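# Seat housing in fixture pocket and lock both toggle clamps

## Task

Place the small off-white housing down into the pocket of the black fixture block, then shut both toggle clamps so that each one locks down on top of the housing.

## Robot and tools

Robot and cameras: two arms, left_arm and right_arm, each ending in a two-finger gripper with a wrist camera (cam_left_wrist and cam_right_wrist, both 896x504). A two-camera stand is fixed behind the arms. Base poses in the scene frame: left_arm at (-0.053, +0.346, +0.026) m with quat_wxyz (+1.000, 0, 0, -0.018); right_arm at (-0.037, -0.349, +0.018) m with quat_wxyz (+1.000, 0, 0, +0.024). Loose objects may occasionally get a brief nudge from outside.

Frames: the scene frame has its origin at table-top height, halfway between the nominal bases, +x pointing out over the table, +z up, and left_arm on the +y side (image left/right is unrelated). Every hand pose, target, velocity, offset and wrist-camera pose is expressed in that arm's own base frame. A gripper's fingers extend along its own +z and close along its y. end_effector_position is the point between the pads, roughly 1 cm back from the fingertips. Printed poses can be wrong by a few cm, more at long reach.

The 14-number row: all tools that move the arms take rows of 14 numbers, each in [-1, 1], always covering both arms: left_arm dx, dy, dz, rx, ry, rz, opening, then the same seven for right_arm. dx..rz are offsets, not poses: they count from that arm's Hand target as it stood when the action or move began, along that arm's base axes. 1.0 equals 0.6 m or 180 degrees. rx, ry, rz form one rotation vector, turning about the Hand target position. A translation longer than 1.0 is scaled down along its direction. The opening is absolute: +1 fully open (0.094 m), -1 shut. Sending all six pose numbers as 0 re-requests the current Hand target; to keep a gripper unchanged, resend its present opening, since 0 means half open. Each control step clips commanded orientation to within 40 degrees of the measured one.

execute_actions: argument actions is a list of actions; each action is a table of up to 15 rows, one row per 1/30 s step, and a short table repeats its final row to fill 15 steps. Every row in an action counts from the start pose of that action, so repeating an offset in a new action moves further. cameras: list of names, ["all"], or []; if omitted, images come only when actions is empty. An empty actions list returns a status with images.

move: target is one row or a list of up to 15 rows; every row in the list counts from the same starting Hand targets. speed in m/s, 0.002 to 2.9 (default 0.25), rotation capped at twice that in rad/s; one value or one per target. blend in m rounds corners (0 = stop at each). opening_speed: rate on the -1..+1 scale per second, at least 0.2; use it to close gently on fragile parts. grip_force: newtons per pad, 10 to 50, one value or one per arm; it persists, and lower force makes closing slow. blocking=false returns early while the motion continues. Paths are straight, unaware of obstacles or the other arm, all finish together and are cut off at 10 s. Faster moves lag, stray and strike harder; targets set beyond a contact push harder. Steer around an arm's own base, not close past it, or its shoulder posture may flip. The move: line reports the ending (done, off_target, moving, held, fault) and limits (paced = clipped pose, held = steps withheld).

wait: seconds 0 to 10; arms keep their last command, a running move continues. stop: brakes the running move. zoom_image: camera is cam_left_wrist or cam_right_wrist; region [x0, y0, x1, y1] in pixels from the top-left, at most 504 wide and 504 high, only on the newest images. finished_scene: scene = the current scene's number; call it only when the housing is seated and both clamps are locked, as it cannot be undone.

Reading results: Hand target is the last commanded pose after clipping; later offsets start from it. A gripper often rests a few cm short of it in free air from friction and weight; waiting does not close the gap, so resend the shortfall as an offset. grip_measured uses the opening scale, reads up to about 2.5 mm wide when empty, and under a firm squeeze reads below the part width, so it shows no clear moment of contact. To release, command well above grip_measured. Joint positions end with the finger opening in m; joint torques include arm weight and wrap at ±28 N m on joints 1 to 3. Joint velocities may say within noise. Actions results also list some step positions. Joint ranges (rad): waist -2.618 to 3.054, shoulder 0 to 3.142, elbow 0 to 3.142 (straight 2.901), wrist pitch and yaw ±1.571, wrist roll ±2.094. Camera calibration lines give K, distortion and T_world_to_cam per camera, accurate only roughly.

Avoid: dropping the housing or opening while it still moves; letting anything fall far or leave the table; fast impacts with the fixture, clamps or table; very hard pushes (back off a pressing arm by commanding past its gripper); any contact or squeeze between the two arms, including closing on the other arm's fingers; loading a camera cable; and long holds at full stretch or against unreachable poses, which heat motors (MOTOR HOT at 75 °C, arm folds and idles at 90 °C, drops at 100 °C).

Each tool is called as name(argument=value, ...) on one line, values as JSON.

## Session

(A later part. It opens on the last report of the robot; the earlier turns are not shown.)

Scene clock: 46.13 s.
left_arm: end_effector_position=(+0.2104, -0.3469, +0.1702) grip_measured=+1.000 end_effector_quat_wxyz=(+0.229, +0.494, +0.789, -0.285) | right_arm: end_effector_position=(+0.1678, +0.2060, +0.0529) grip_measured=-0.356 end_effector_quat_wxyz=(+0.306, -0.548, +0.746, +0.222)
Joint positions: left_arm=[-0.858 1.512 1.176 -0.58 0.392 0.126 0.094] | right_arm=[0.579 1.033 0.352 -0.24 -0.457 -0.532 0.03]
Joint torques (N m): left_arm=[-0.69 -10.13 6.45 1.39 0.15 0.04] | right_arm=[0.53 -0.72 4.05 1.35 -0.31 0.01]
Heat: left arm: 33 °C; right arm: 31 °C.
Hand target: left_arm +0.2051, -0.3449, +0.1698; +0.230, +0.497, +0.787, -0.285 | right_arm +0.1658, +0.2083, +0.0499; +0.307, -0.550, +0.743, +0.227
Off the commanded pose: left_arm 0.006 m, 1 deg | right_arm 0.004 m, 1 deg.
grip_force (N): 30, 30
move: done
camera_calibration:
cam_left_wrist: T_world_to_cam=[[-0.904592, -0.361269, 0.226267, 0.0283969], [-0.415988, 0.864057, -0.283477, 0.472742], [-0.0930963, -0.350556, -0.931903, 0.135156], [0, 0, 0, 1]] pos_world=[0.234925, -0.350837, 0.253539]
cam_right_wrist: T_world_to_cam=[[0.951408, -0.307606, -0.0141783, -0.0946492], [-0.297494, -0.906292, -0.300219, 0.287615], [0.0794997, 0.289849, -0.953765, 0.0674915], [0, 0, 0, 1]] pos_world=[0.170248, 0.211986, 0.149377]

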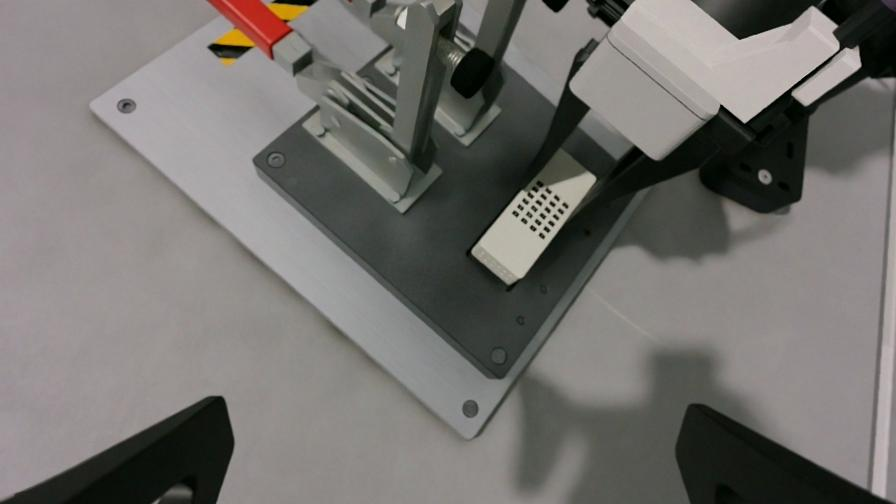

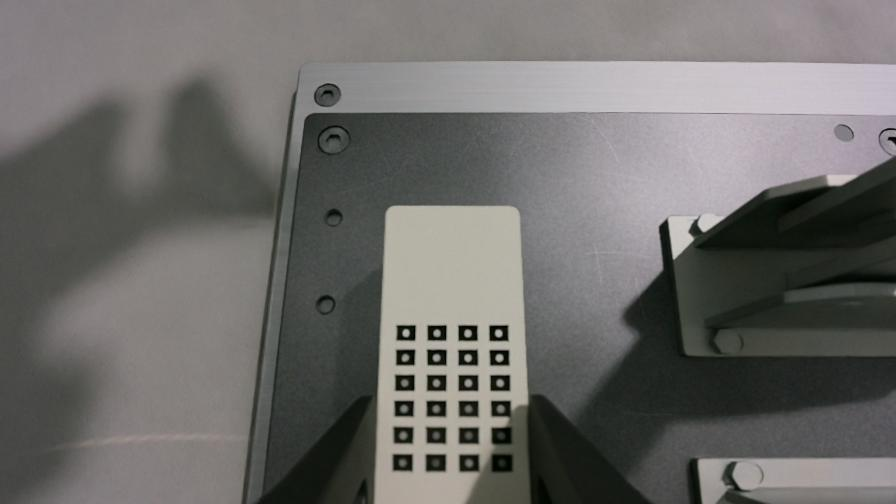

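move(target=[0,0,0,0,0,0,1, 0,0.0008,-0.012,0,0,0,-0.48], speed=0.03, cameras=["all"])

zoom_image(camera="cam_left_wrist", region=[440, 140, 600, 300])

zoom_image(camera="cam_right_wrist", region=[340, 180, 560, 400])

Scene clock: 48.13 s.
left_arm: end_effector_position=(+0.2104, -0.3469, +0.1702) grip_measured=+1.000 end_effector_quat_wxyz=(+0.229, +0.494, +0.789, -0.285) | right_arm: end_effector_position=(+0.1683, +0.2068, +0.0457) grip_measured=-0.356 end_effector_quat_wxyz=(+0.306, -0.549, +0.746, +0.222)
Joint positions: left_arm=[-0.858 1.512 1.176 -0.58 0.392 0.126 0.094] | right_arm=[0.58 1.06 0.331 -0.192 -0.457 -0.531 0.03]
Joint torques (N m): left_arm=[-0.55 -10.25 6.3 1.39 0.17 0.02] | right_arm=[0.61 -0.96 3.85 1.37 -0.29 0.03]
Heat: left arm: 33 °C; right arm: 31 °C.
Hand target: left_arm +0.2051, -0.3449, +0.1698; +0.230, +0.497, +0.787, -0.285 | right_arm +0.1658, +0.2087, +0.0427; +0.307, -0.550, +0.743, +0.227
Off the commanded pose: left_arm 0.006 m, 1 deg | right_arm 0.004 m, 1 deg.
grip_force (N): 30, 30
move: done
camera_calibration:
cam_left_wrist: T_world_to_cam=[[-0.904592, -0.361269, 0.226267, 0.0283969], [-0.415988, 0.864057, -0.283477, 0.472742], [-0.0930963, -0.350556, -0.931903, 0.135156], [0, 0, 0, 1]] pos_world=[0.234925, -0.350837, 0.253539]
cam_right_wrist: T_world_to_cam=[[0.951621, -0.306923, -0.0147032, -0.0951182], [-0.29697, -0.906366, -0.300515, 0.286235], [0.0789085, 0.290343, -0.953664, 0.0604582], [0, 0, 0, 1]] pos_world=[0.170749, 0.212686, 0.142276]

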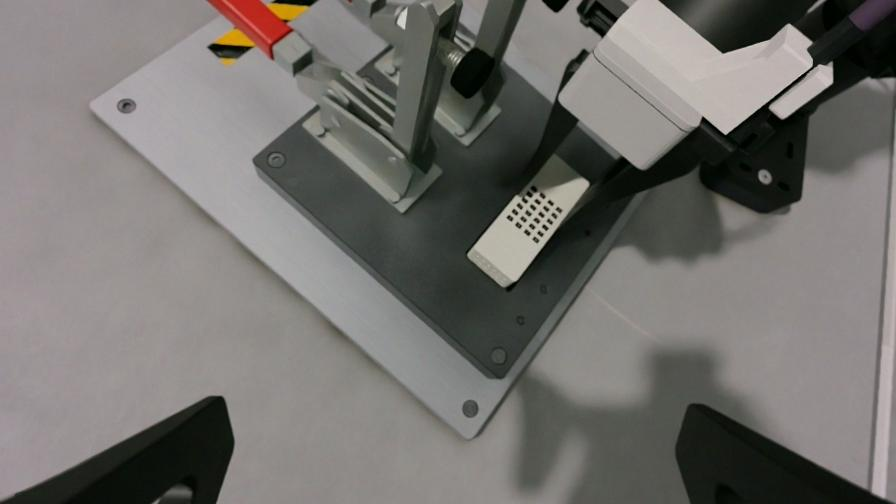

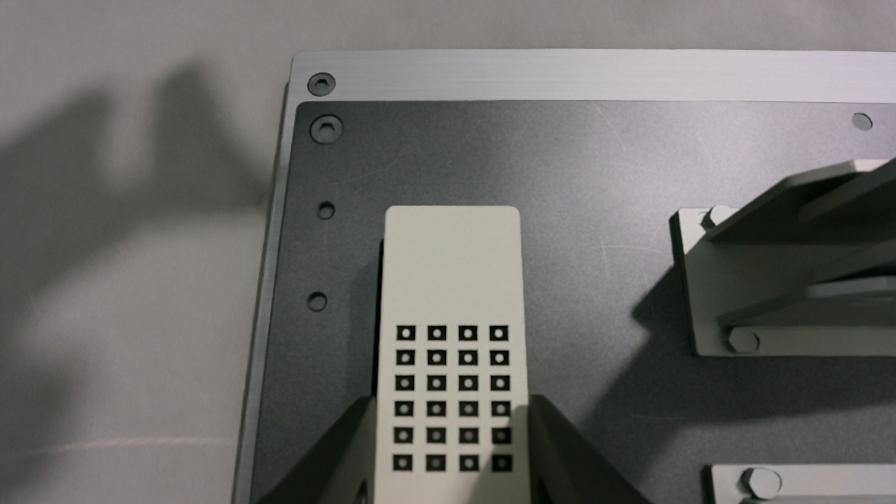

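Scaled by 3.150 from the camera's 896x504 image, which has a finer 1280x720 frame.

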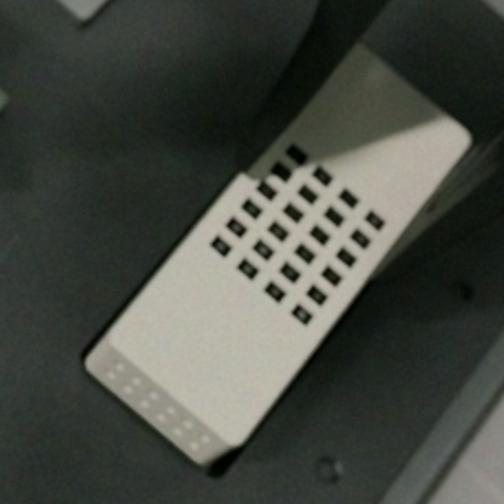

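Scaled by 2.291 from the camera's 896x504 image, which has a finer 1280x720 frame.

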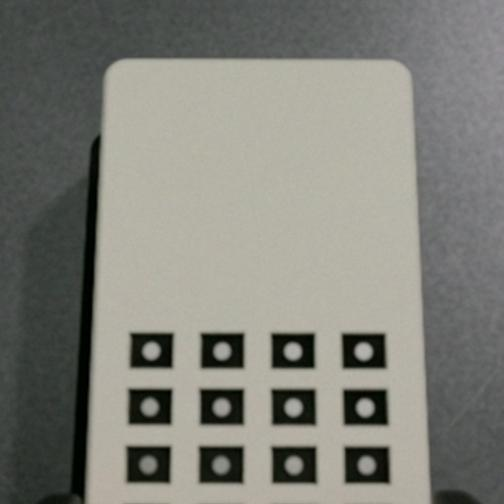

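move(target=[[0,0,0,0,0,0,1, -0.0022,0.0008,-0.003,0,0,0,-0.48],[0,0,0,0,0,0,1, -0.0022,0.0008,-0.021,0,0,0,-0.48]], speed=0.03, cameras=["all"])

zoom_image(camera="cam_left_wrist", region=[440, 140, 600, 300])

zoom_image(camera="cam_right_wrist", region=[340, 180, 560, 400])

Scene clock: 50.40 s.
left_arm: end_effector_position=(+0.2104, -0.3469, +0.1702) grip_measured=+1.000 end_effector_quat_wxyz=(+0.229, +0.494, +0.789, -0.285) | right_arm: end_effector_position=(+0.1681, +0.2113, +0.0402) grip_measured=-0.356 end_effector_quat_wxyz=(+0.314, -0.548, +0.740, +0.230)
Joint positions: left_arm=[-0.858 1.512 1.176 -0.58 0.392 0.126 0.094] | right_arm=[0.588 1.089 0.299 -0.105 -0.47 -0.521 0.03]
Joint torques (N m): left_arm=[-0.65 -10.21 6.38 1.38 0.15 0.02] | right_arm=[0.54 -0.28 3.19 1.33 -0.12 -0.04]
Heat: left arm: 33 °C; right arm: 31 °C.
Hand target: left_arm +0.2051, -0.3449, +0.1698; +0.230, +0.497, +0.787, -0.285 | right_arm +0.1645, +0.2092, +0.0302; +0.307, -0.550, +0.743, +0.227
Off the commanded pose: left_arm 0.006 m, 1 deg | right_arm 0.011 m, 1 deg.
grip_force (N): 30, 30
move: off_target (right_arm)
camera_calibration:
cam_left_wrist: T_world_to_cam=[[-0.904592, -0.361269, 0.226267, 0.0283969], [-0.415988, 0.864057, -0.283477, 0.472742], [-0.0930963, -0.350556, -0.931903, 0.135156], [0, 0, 0, 1]] pos_world=[0.234925, -0.350837, 0.253539]
cam_right_wrist: T_world_to_cam=[[0.953991, -0.299484, -0.0145241, -0.0955056], [-0.287778, -0.900952, -0.32476, 0.286819], [0.084175, 0.313998, -0.945685, 0.0475883], [0, 0, 0, 1]] pos_world=[0.169646, 0.214865, 0.136764]

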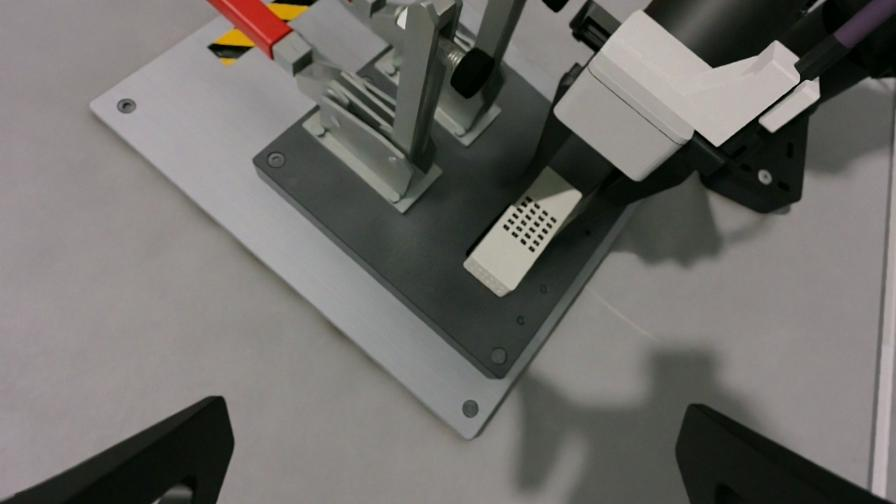

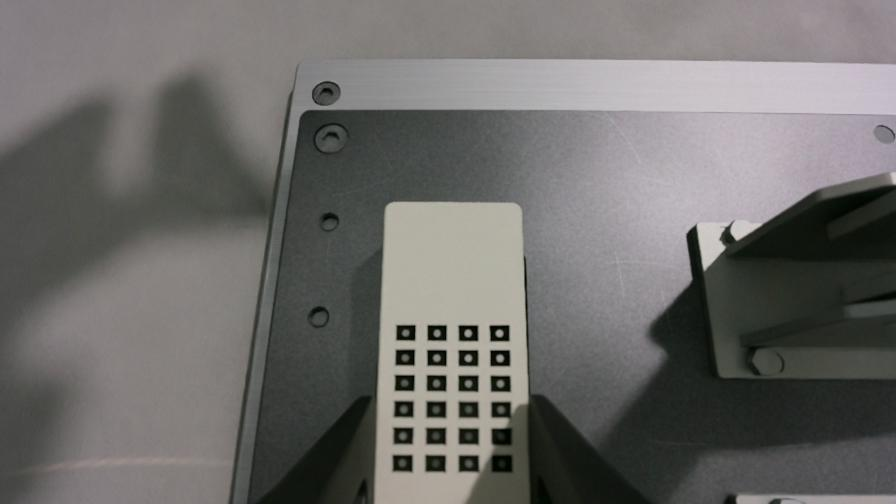

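Scaled by 3.150 from the camera's 896x504 image, which has a finer 1280x720 frame.

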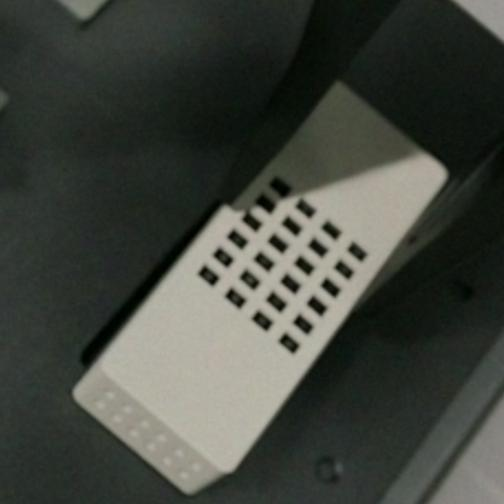

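Scaled by 2.291 from the camera's 896x504 image, which has a finer 1280x720 frame.

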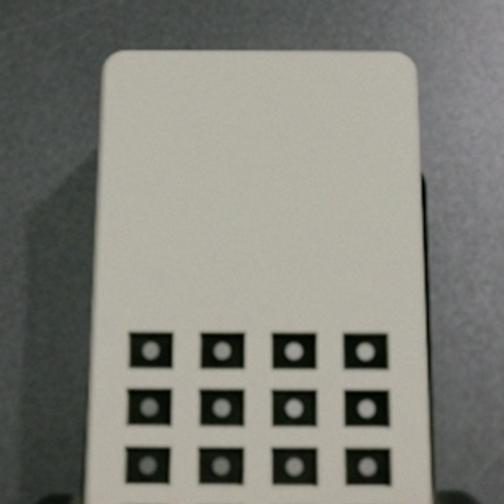

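move(target=[0,0,0,0,0,0,1, 0,-0.006,0.05,0,0,0,-0.48], speed=0.05, cameras=["all"])

Scene clock: 52.93 s.
left_arm: end_effector_position=(+0.2104, -0.3469, +0.1702) grip_measured=+1.000 end_effector_quat_wxyz=(+0.229, +0.494, +0.789, -0.285) | right_arm: end_effector_position=(+0.1561, +0.2004, +0.0434) grip_measured=-0.356 end_effector_quat_wxyz=(+0.286, -0.547, +0.753, +0.226)
Joint positions: left_arm=[-0.858 1.512 1.176 -0.58 0.392 0.126 0.094] | right_arm=[0.584 1.015 0.326 -0.272 -0.46 -0.525 0.03]
Joint torques (N m): left_arm=[-0.59 -10.06 6.37 1.37 0.12 0.02] | right_arm=[-0.65 -2.47 7.83 0.96 -0.33 -0.13]
Heat: left arm: 33 °C; right arm: 31 °C.
Hand target: left_arm +0.2051, -0.3449, +0.1698; +0.230, +0.497, +0.787, -0.285 | right_arm +0.1645, +0.2057, +0.0601; +0.307, -0.550, +0.743, +0.227
Off the commanded pose: left_arm 0.006 m, 1 deg | right_arm 0.020 m, 3 deg.
grip_force (N): 30, 30
move: off_target (right_arm)
camera_calibration:
cam_left_wrist: T_world_to_cam=[[-0.904592, -0.361269, 0.226267, 0.0283969], [-0.415988, 0.864057, -0.283477, 0.472742], [-0.0930963, -0.350556, -0.931903, 0.135156], [0, 0, 0, 1]] pos_world=[0.234925, -0.350837, 0.253539]
cam_right_wrist: T_world_to_cam=[[0.950731, -0.306632, -0.0456852, -0.0840084], [-0.307214, -0.912078, -0.271539, 0.277534], [0.0415942, 0.272196, -0.961342, 0.0707865], [0, 0, 0, 1]] pos_world=[0.162187, 0.208105, 0.139573]

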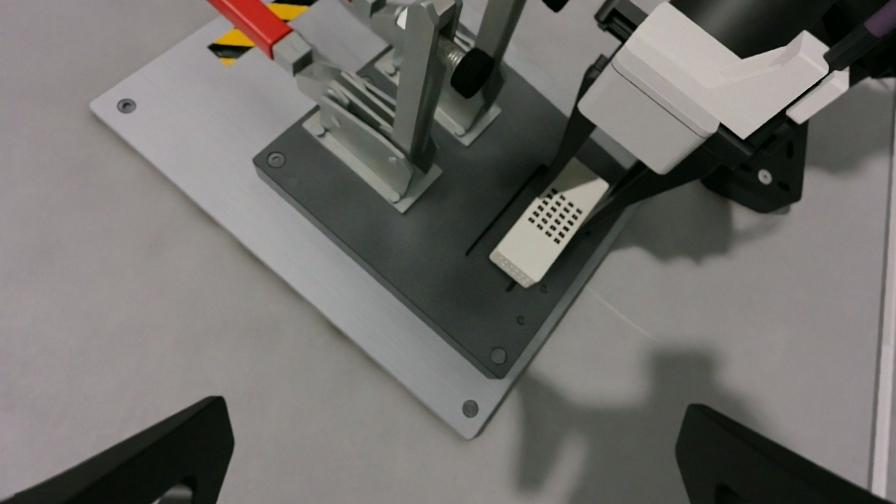

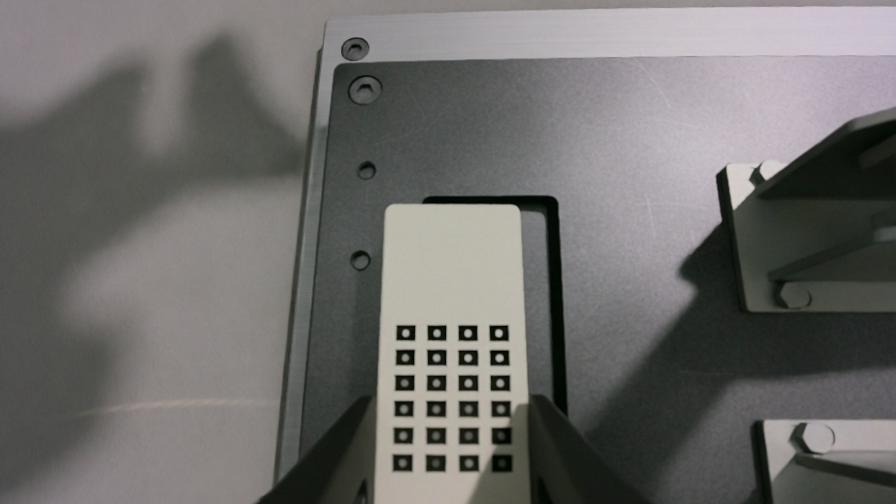

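move(target=[[0,0,0,0,0,0,1, 0,-0.01,0.04,0,0,0,-0.48],[0,0,0,0,0,0,1, 0.000,0.001,-0.012,0,0,0,-0.48]], speed=0.06, cameras=["all"])

zoom_image(camera="cam_left_wrist", region=[440, 140, 600, 300])

zoom_image(camera="cam_right_wrist", region=[300, 60, 600, 360])

Scene clock: 56.17 s.
left_arm: end_effector_position=(+0.2104, -0.3469, +0.1702) grip_measured=+1.000 end_effector_quat_wxyz=(+0.229, +0.494, +0.789, -0.285) | right_arm: end_effector_position=(+0.1665, +0.2041, +0.0560) grip_measured=-0.356 end_effector_quat_wxyz=(+0.306, -0.549, +0.746, +0.223)
Joint positions: left_arm=[-0.858 1.512 1.176 -0.58 0.392 0.126 0.094] | right_arm=[0.572 1.012 0.357 -0.269 -0.463 -0.539 0.03]
Joint torques (N m): left_arm=[-0.55 -10.11 6.45 1.37 0.12 0.01] | right_arm=[0.61 -0.73 4.07 1.32 -0.29 0.04]
Heat: left arm: 33 °C; right arm: 31 °C.
Hand target: left_arm +0.2051, -0.3449, +0.1698; +0.230, +0.497, +0.787, -0.285 | right_arm +0.1645, +0.2063, +0.0530; +0.307, -0.550, +0.743, +0.227
Off the commanded pose: left_arm 0.006 m, 1 deg | right_arm 0.004 m, 1 deg.
grip_force (N): 30, 30
move: done
camera_calibration:
cam_left_wrist: T_world_to_cam=[[-0.904592, -0.361269, 0.226267, 0.0283969], [-0.415988, 0.864057, -0.283477, 0.472742], [-0.0930963, -0.350556, -0.931903, 0.135156], [0, 0, 0, 1]] pos_world=[0.234925, -0.350837, 0.253539]
cam_right_wrist: T_world_to_cam=[[0.95174, -0.306555, -0.0146361, -0.0941903], [-0.29656, -0.906337, -0.301007, 0.286348], [0.07901, 0.290821, -0.95351, 0.0710658], [0, 0, 0, 1]] pos_world=[0.168949, 0.209986, 0.152576]

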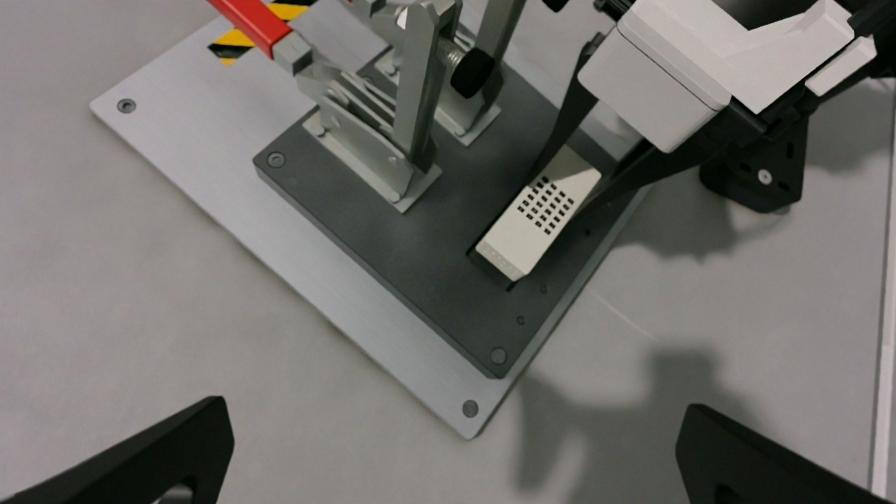

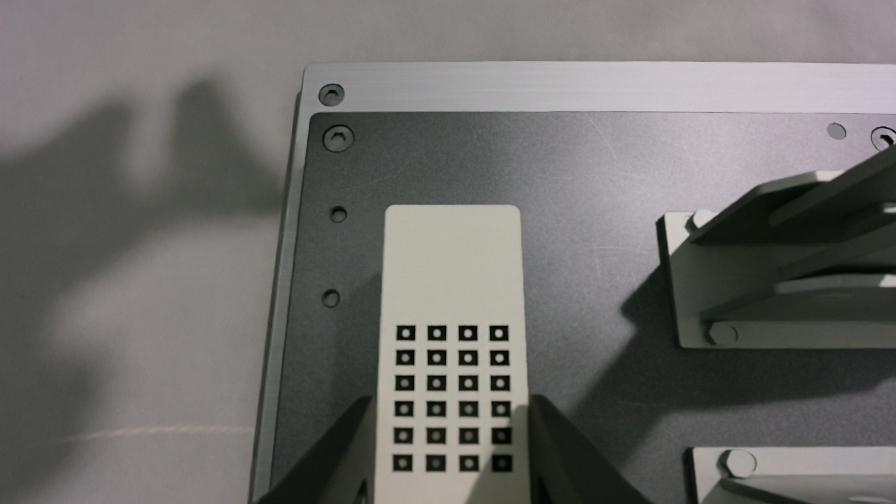

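Scaled by 3.150 from the camera's 896x504 image, which has a finer 1280x720 frame.

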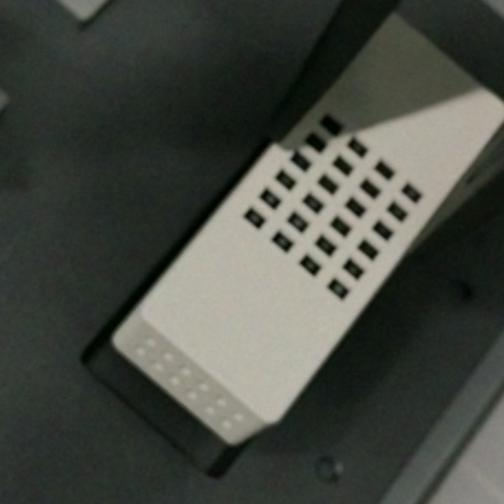

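Scaled by 1.680 from the camera's 896x504 image, which has a finer 1280x720 frame.

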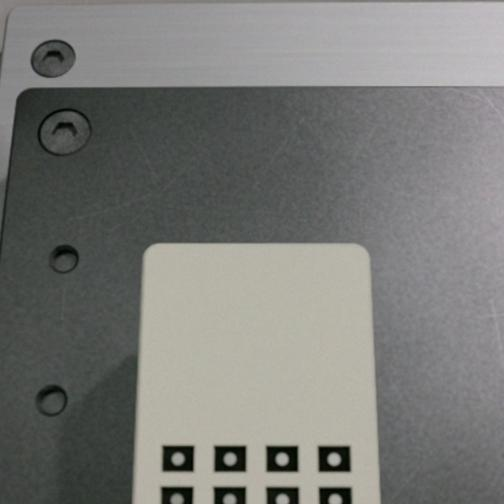

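move(target=[0,0,0,0,0,0,1, 0,0.0003,-0.017,0,0,0,-0.48], speed=0.03, cameras=["all"])

zoom_image(camera="cam_left_wrist", region=[440, 140, 600, 300])

zoom_image(camera="cam_right_wrist", region=[340, 180, 560, 400])

Scene clock: 59.37 s.
left_arm: end_effector_position=(+0.2104, -0.3469, +0.1702) grip_measured=+1.000 end_effector_quat_wxyz=(+0.229, +0.494, +0.789, -0.285) | right_arm: end_effector_position=(+0.1670, +0.2044, +0.0458) grip_measured=-0.356 end_effector_quat_wxyz=(+0.306, -0.548, +0.746, +0.223)
Joint positions: left_arm=[-0.858 1.512 1.176 -0.58 0.392 0.126 0.094] | right_arm=[0.572 1.046 0.326 -0.204 -0.463 -0.539 0.03]
Joint torques (N m): left_arm=[-0.54 -10.04 6.35 1.39 0.14 0.04] | right_arm=[0.68 -0.9 3.88 1.34 -0.29 0.03]
Heat: left arm: 34 °C; right arm: 31 °C.
Hand target: left_arm +0.2051, -0.3449, +0.1698; +0.230, +0.497, +0.787, -0.285 | right_arm +0.1645, +0.2064, +0.0428; +0.307, -0.550, +0.743, +0.227
Off the commanded pose: left_arm 0.006 m, 1 deg | right_arm 0.004 m, 1 deg.
grip_force (N): 30, 30
move: done
camera_calibration:
cam_left_wrist: T_world_to_cam=[[-0.904592, -0.361269, 0.226267, 0.0283969], [-0.415988, 0.864057, -0.283477, 0.472742], [-0.0930963, -0.350556, -0.931903, 0.135156], [0, 0, 0, 1]] pos_world=[0.234925, -0.350837, 0.253539]
cam_right_wrist: T_world_to_cam=[[0.951581, -0.307027, -0.015138, -0.0945567], [-0.297155, -0.906144, -0.301002, 0.283666], [0.0786985, 0.290926, -0.953503, 0.0612719], [0, 0, 0, 1]] pos_world=[0.169449, 0.210185, 0.142376]

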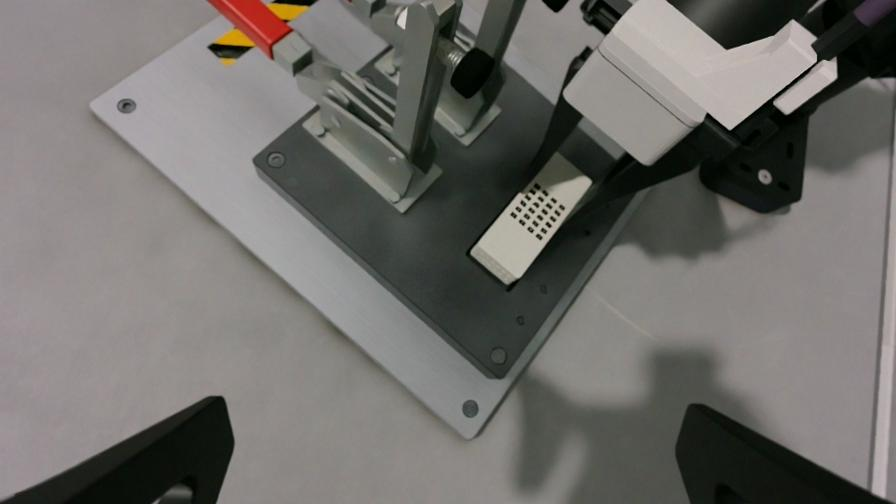

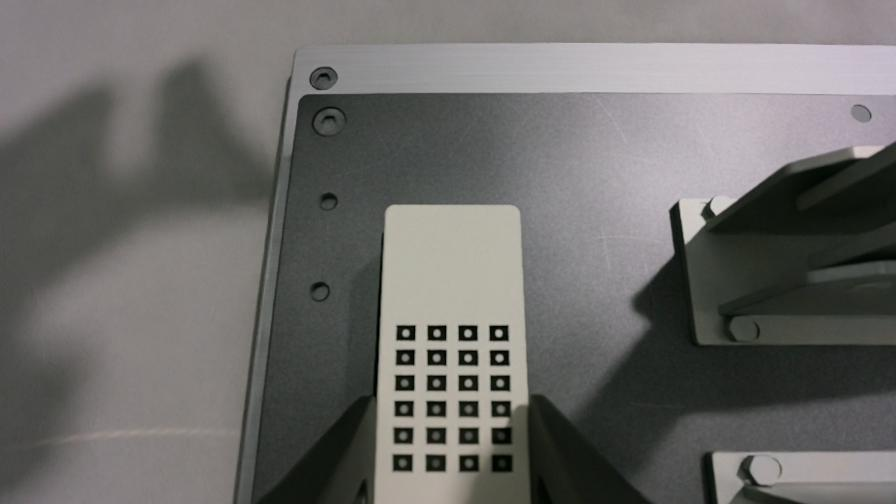

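Scaled by 3.150 from the camera's 896x504 image, which has a finer 1280x720 frame.

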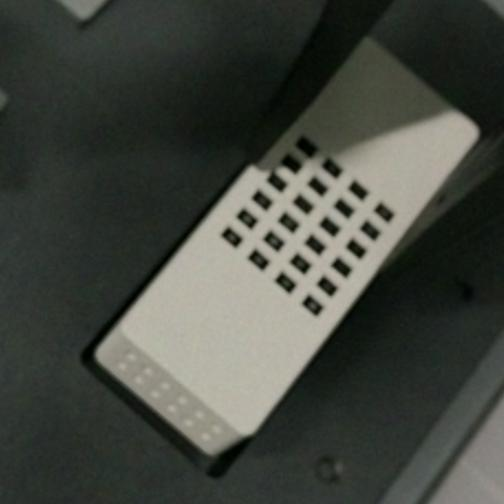

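Scaled by 2.291 from the camera's 896x504 image, which has a finer 1280x720 frame.

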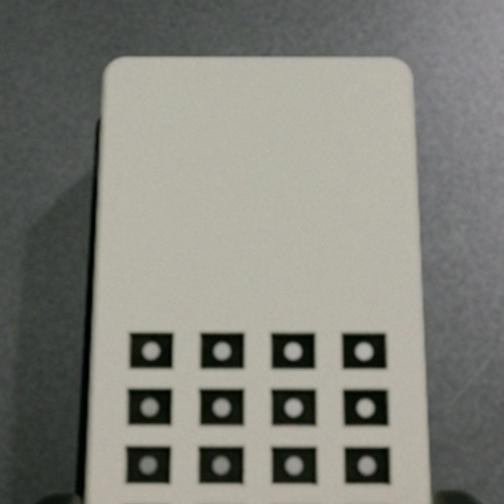

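move(target=[[0,0,0,0,0,0,1, -0.002,-0.001,-0.003,0,0,0,-0.48],[0,0,0,0,0,0,1, -0.002,-0.001,-0.012,0,0,0,-0.48]], speed=0.03, cameras=["all"])

zoom_image(camera="cam_left_wrist", region=[440, 140, 600, 300])

zoom_image(camera="cam_right_wrist", region=[340, 180, 560, 400])

Scene clock: 61.43 s.
left_arm: end_effector_position=(+0.2104, -0.3469, +0.1702) grip_measured=+1.000 end_effector_quat_wxyz=(+0.229, +0.494, +0.789, -0.285) | right_arm: end_effector_position=(+0.1658, +0.2044, +0.0390) grip_measured=-0.356 end_effector_quat_wxyz=(+0.306, -0.549, +0.745, +0.223)
Joint positions: left_arm=[-0.858 1.512 1.176 -0.58 0.392 0.126 0.094] | right_arm=[0.574 1.063 0.301 -0.16 -0.463 -0.537 0.03]
Joint torques (N m): left_arm=[-0.65 -10.04 6.35 1.4 0.11 0.05] | right_arm=[0.53 -0.91 3.77 1.34 -0.28 0.02]
Heat: left arm: 34 °C; right arm: 31 °C.
Hand target: left_arm +0.2051, -0.3449, +0.1698; +0.230, +0.497, +0.787, -0.285 | right_arm +0.1633, +0.2059, +0.0356; +0.307, -0.550, +0.743, +0.227
Off the commanded pose: left_arm 0.006 m, 1 deg | right_arm 0.005 m, 1 deg.
grip_force (N): 30, 30
move: done
camera_calibration:
cam_left_wrist: T_world_to_cam=[[-0.904592, -0.361269, 0.226267, 0.0283969], [-0.415988, 0.864057, -0.283477, 0.472742], [-0.0930963, -0.350556, -0.931903, 0.135156], [0, 0, 0, 1]] pos_world=[0.234925, -0.350837, 0.253539]
cam_right_wrist: T_world_to_cam=[[0.952064, -0.305531, -0.0149658, -0.0938437], [-0.295566, -0.906198, -0.3024, 0.281136], [0.0788308, 0.292328, -0.953064, 0.0544182], [0, 0, 0, 1]] pos_world=[0.168149, 0.210184, 0.135475]

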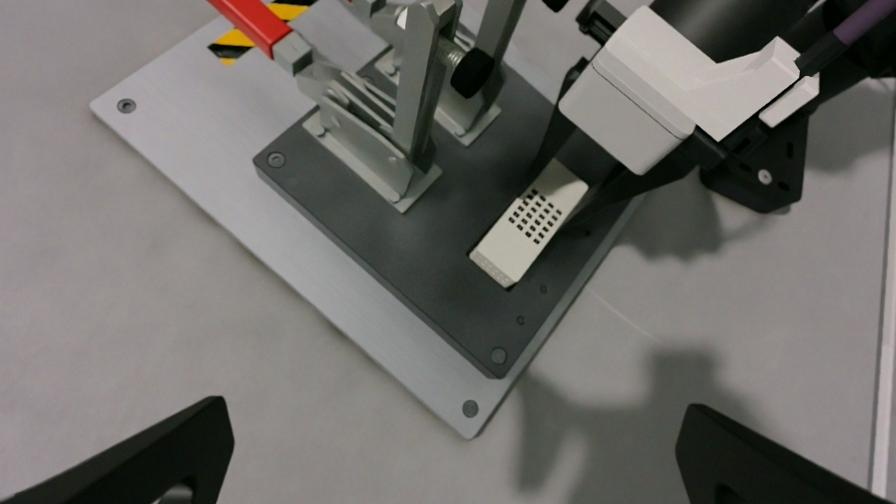

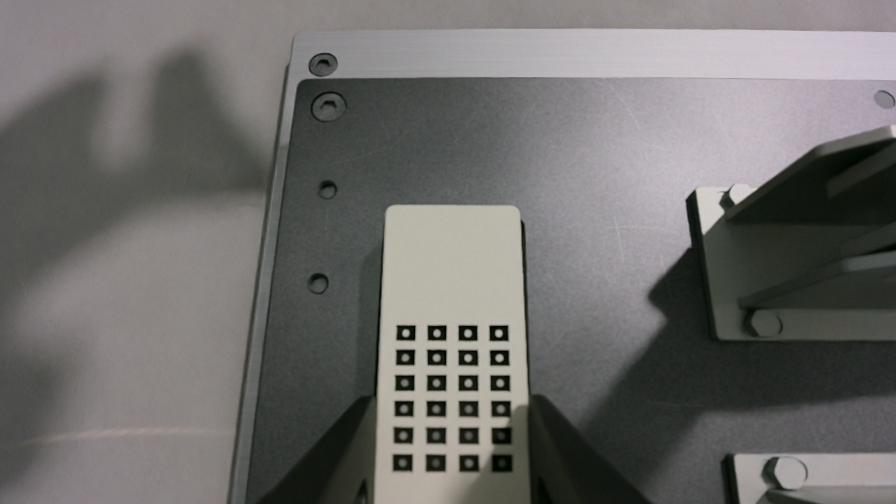

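Scaled by 3.150 from the camera's 896x504 image, which has a finer 1280x720 frame.

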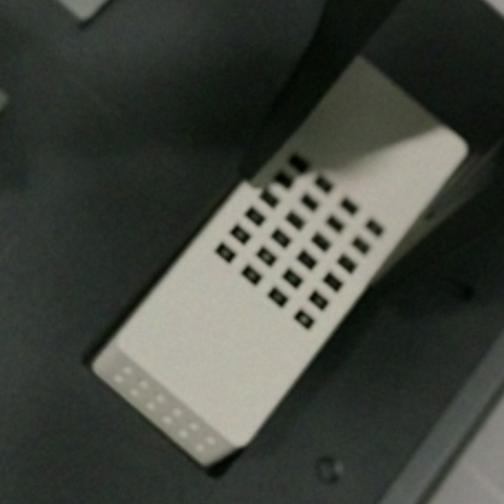

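Scaled by 2.291 from the camera's 896x504 image, which has a finer 1280x720 frame.

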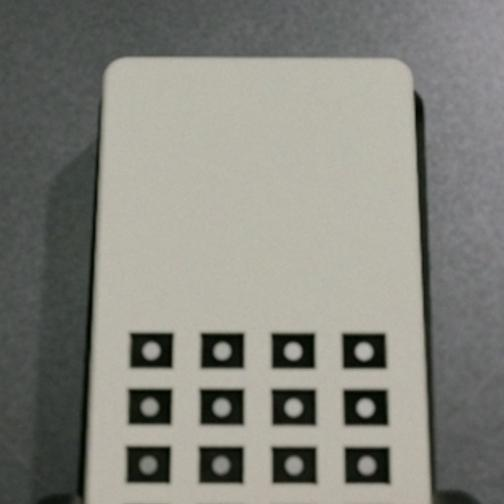

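move(target=[0,0,0,0,0,0,1, 0,0,-0.009,0,0,0,-0.48], speed=0.03, cameras=["all"])

zoom_image(camera="cam_left_wrist", region=[440, 140, 600, 300])

zoom_image(camera="cam_right_wrist", region=[340, 180, 560, 400])

Scene clock: 62.83 s.
left_arm: end_effector_position=(+0.2104, -0.3469, +0.1702) grip_measured=+1.000 end_effector_quat_wxyz=(+0.229, +0.494, +0.789, -0.285) | right_arm: end_effector_position=(+0.1663, +0.2063, +0.0381) grip_measured=-0.356 end_effector_quat_wxyz=(+0.310, -0.548, +0.743, +0.227)
Joint positions: left_arm=[-0.858 1.512 1.176 -0.58 0.392 0.126 0.094] | right_arm=[0.574 1.073 0.292 -0.13 -0.471 -0.534 0.03]
Joint torques (N m): left_arm=[-0.87 -10.13 6.28 1.38 0.13 0] | right_arm=[0.47 -0.2 3.22 1.4 -0.2 -0.02]
Heat: left arm: 34 °C; right arm: 31 °C.
Hand target: left_arm +0.2051, -0.3449, +0.1698; +0.230, +0.497, +0.787, -0.285 | right_arm +0.1632, +0.2058, +0.0300; +0.307, -0.550, +0.743, +0.227
Off the commanded pose: left_arm 0.006 m, 1 deg | right_arm 0.008 m, 0 deg.
grip_force (N): 30, 30
move: done
camera_calibration:
cam_left_wrist: T_world_to_cam=[[-0.904592, -0.361269, 0.226267, 0.0283969], [-0.415988, 0.864057, -0.283477, 0.472742], [-0.0930963, -0.350556, -0.931903, 0.135156], [0, 0, 0, 1]] pos_world=[0.234925, -0.350837, 0.253539]
cam_right_wrist: T_world_to_cam=[[0.952787, -0.303254, -0.0152906, -0.0944871], [-0.292527, -0.903256, -0.313937, 0.282026], [0.0813912, 0.303588, -0.949321, 0.0501152], [0, 0, 0, 1]] pos_world=[0.168448, 0.210874, 0.134669]

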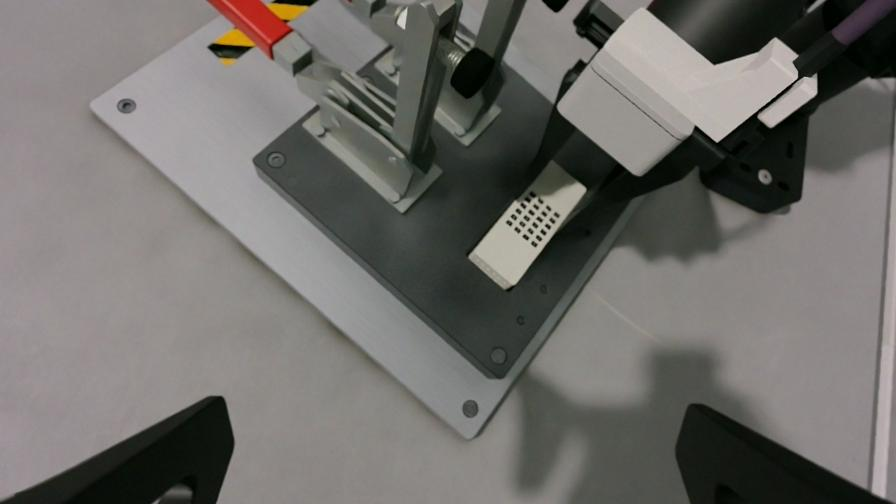

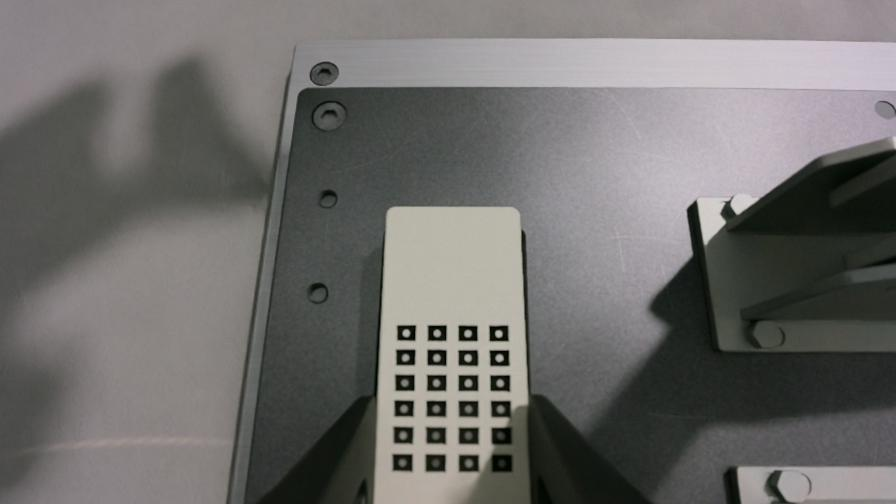

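Scaled by 3.150 from the camera's 896x504 image, which has a finer 1280x720 frame.

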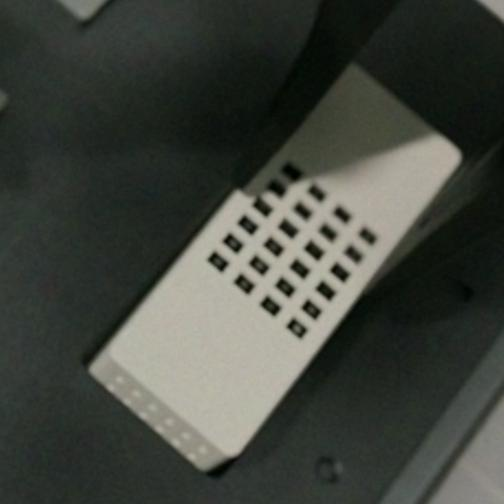

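Scaled by 2.291 from the camera's 896x504 image, which has a finer 1280x720 frame.

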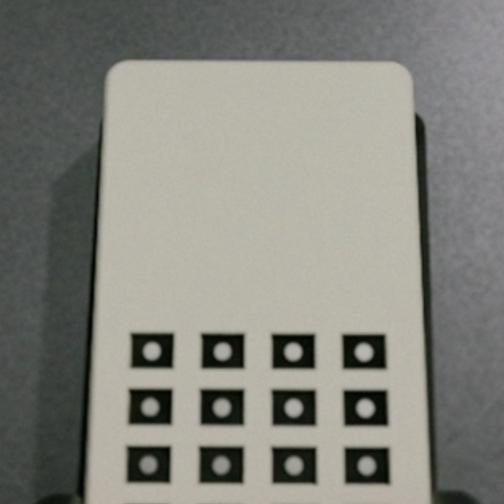

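move(target=[0,0,0,0,0,0,1, 0.001,0,0.006,0,0,0,-0.48], speed=0.03)

move(target=[0,0,0,0,0,0,1, 0,0,0,0,0,0,-0.1], opening_speed=0.4, cameras=["all"])

zoom_image(camera="cam_left_wrist", region=[440, 140, 600, 300])

Scene clock: 66.80 s.
left_arm: end_effector_position=(+0.2104, -0.3469, +0.1702) grip_measured=+1.000 end_effector_quat_wxyz=(+0.229, +0.494, +0.789, -0.285) | right_arm: end_effector_position=(+0.1663, +0.2063, +0.0381) grip_measured=-0.356 end_effector_quat_wxyz=(+0.310, -0.548, +0.743, +0.227)
Joint positions: left_arm=[-0.858 1.512 1.176 -0.579 0.392 0.126 0.094] | right_arm=[0.574 1.073 0.292 -0.13 -0.471 -0.534 0.03]
Joint torques (N m): left_arm=[-0.7 -10.1 6.43 1.4 0.15 0.02] | right_arm=[0.36 -0.84 4.01 1.22 -0.21 -0.03]
Heat: left arm: 34 °C; right arm: 32 °C.
Hand target: left_arm +0.2051, -0.3449, +0.1699; +0.230, +0.497, +0.787, -0.285 | right_arm +0.1638, +0.2058, +0.0336; +0.307, -0.550, +0.743, +0.227
Off the commanded pose: left_arm 0.006 m, 0 deg | right_arm 0.005 m, 0 deg.
grip_force (N): 30, 30
move: done

Scene clock: 67.97 s.
left_arm: end_effector_position=(+0.2104, -0.3469, +0.1702) grip_measured=+1.000 end_effector_quat_wxyz=(+0.229, +0.494, +0.789, -0.285) | right_arm: end_effector_position=(+0.1668, +0.2059, +0.0379) grip_measured=-0.103 end_effector_quat_wxyz=(+0.311, -0.548, +0.743, +0.225)
Joint positions: left_arm=[-0.858 1.512 1.176 -0.579 0.392 0.126 0.094] | right_arm=[0.574 1.073 0.292 -0.13 -0.467 -0.534 0.042]
Joint torques (N m): left_arm=[-0.61 -10.22 6.41 1.4 0.16 -0.02] | right_arm=[0.38 -0.84 4.01 1.21 -0.25 -0.03]
Heat: left arm: 34 °C; right arm: 32 °C.
Hand target: left_arm +0.2051, -0.3449, +0.1699; +0.230, +0.497, +0.787, -0.285 | right_arm +0.1638, +0.2058, +0.0337; +0.307, -0.550, +0.743, +0.227
Off the commanded pose: left_arm 0.006 m, 1 deg | right_arm 0.005 m, 1 deg.
grip_force (N): 30, 30
move: done
camera_calibration:
cam_left_wrist: T_world_to_cam=[[-0.904657, -0.361162, 0.22618, 0.0285407], [-0.415891, 0.863979, -0.283856, 0.472861], [-0.0928965, -0.350858, -0.931809, 0.135081], [0, 0, 0, 1]] pos_world=[0.235027, -0.35084, 0.253639]
cam_right_wrist: T_world_to_cam=[[0.952179, -0.305253, -0.0132559, -0.0945833], [-0.293949, -0.903352, -0.312329, 0.281915], [0.0833647, 0.301289, -0.949882, 0.0501898], [0, 0, 0, 1]] pos_world=[0.168745, 0.210675, 0.134471]

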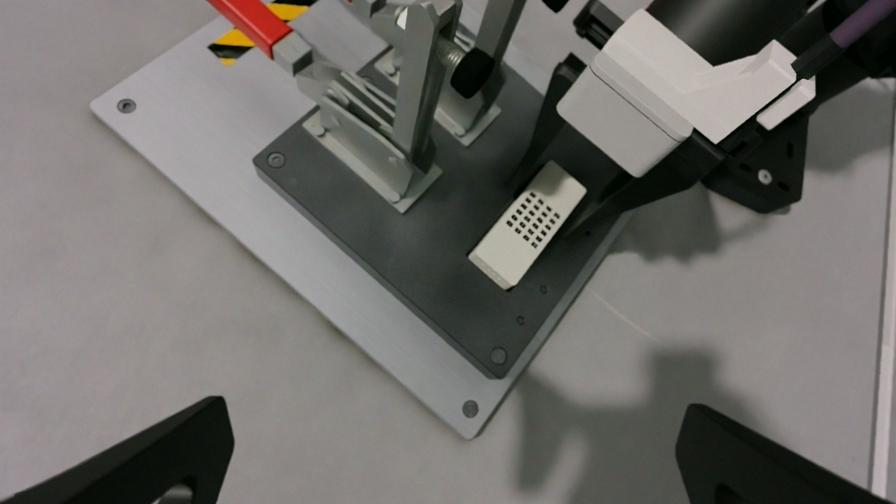

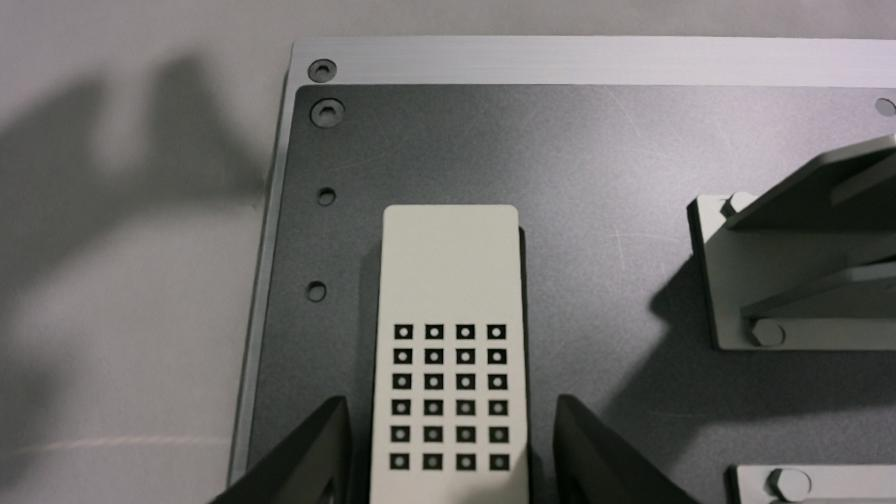

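Scaled by 3.150 from the camera's 896x504 image, which has a finer 1280x720 frame.

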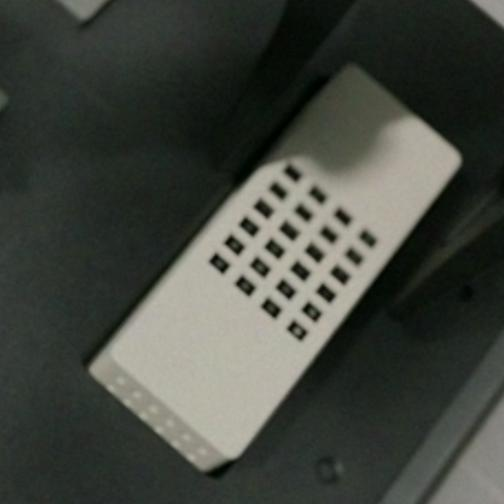

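Seated the same way as in scene 2. Now retreat and set up for the handle.

move(target=[[0,0,0,0,0,0,1, -0.005,-0.02,0.09,0,0,0,-0.1],[0.1,0.18,0.05,-0.08,-0.03,0.02,1, 0.027,-0.276,0.277,0,0,0,-0.1],[0.2,0.275,0.05,-0.1757,-0.0703,0.0459,1, 0.1993,-0.2793,0.1507,0.0719,-0.0451,-0.1673,-0.1],[0.2,0.275,0.05,-0.1757,-0.0703,0.0459,1, 0.2468,-0.2165,-0.0163,0.0719,-0.0451,-0.1673,-1]], speed=[0.08,0.2,0.2,0.1], blend=[0.02,0.04,0.02,0], grip_force=50, cameras=["all"])

zoom_image(camera="cam_left_wrist", region=[380, 100, 730, 450])

Scene clock: 74.50 s.
left_arm: end_effector_position=(+0.3286, -0.1811, +0.2103) grip_measured=+1.000 end_effector_quat_wxyz=(+0.472, +0.393, +0.677, -0.406) | right_arm: end_effector_position=(+0.3163, +0.0729, +0.0288) grip_measured=-0.986 end_effector_quat_wxyz=(+0.469, -0.314, +0.806, +0.178)
Joint positions: left_arm=[-0.059 1.404 0.792 0.069 1.12 0.314 0.094] | right_arm=[-0.164 1.578 0.305 0.529 -0.747 -0.567 0.001]
Joint torques (N m): left_arm=[0.38 -5.56 6.16 1.45 0.4 -0.04] | right_arm=[0.61 -2.82 2.14 1.4 -0.31 0]
Heat: left arm: 34 °C; right arm: 31 °C.
Hand target: left_arm +0.3251, -0.1799, +0.1998; +0.460, +0.387, +0.683, -0.415 | right_arm +0.3120, +0.0759, +0.0240; +0.466, -0.315, +0.806, +0.183
Off the commanded pose: left_arm 0.011 m, 2 deg | right_arm 0.007 m, 1 deg.
move: off_target (left_arm)
camera_calibration:
cam_left_wrist: T_world_to_cam=[[-0.910644, -0.368432, 0.187043, 0.195117], [-0.36586, 0.508608, -0.7794, 0.413514], [0.192025, -0.778188, -0.597955, 0.000405721], [0, 0, 0, 1]] pos_world=[0.328893, -0.138114, 0.286041]
cam_right_wrist: T_world_to_cam=[[0.671893, -0.740545, -0.0123777, -0.157192], [-0.6237, -0.556709, -0.548702, 0.28874], [0.399448, 0.376389, -0.835926, -0.0395681], [0, 0, 0, 1]] pos_world=[0.301508, 0.0592291, 0.12341]

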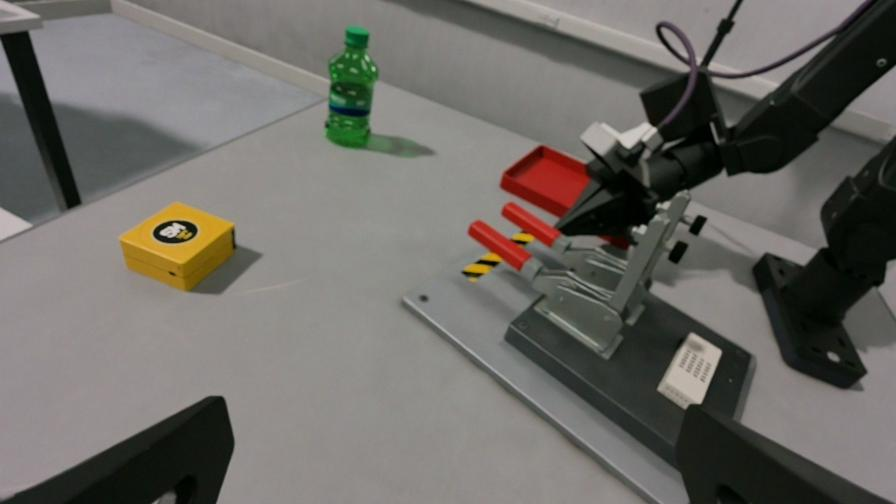

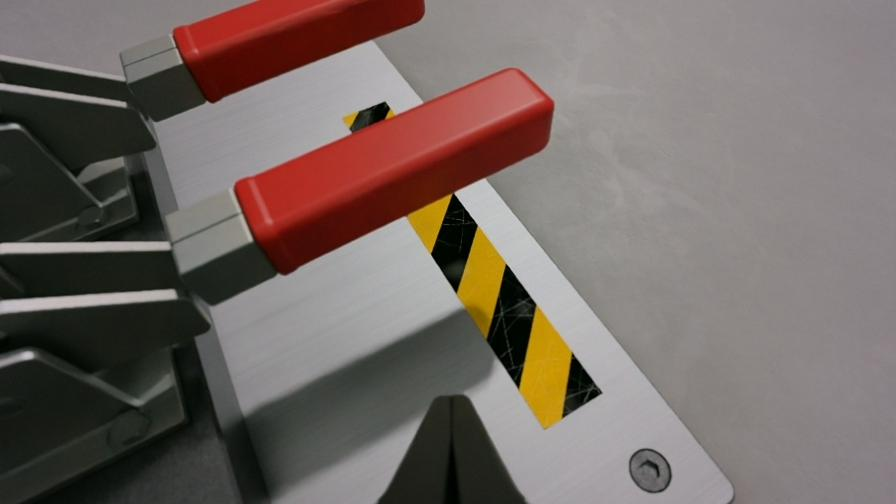

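Scaled by 1.440 from the camera's 896x504 image, which has a finer 1280x720 frame.

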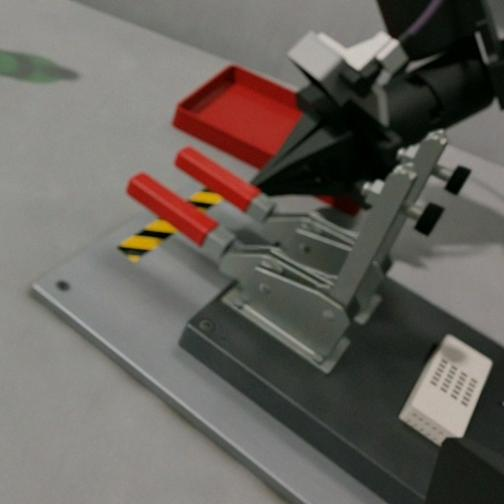

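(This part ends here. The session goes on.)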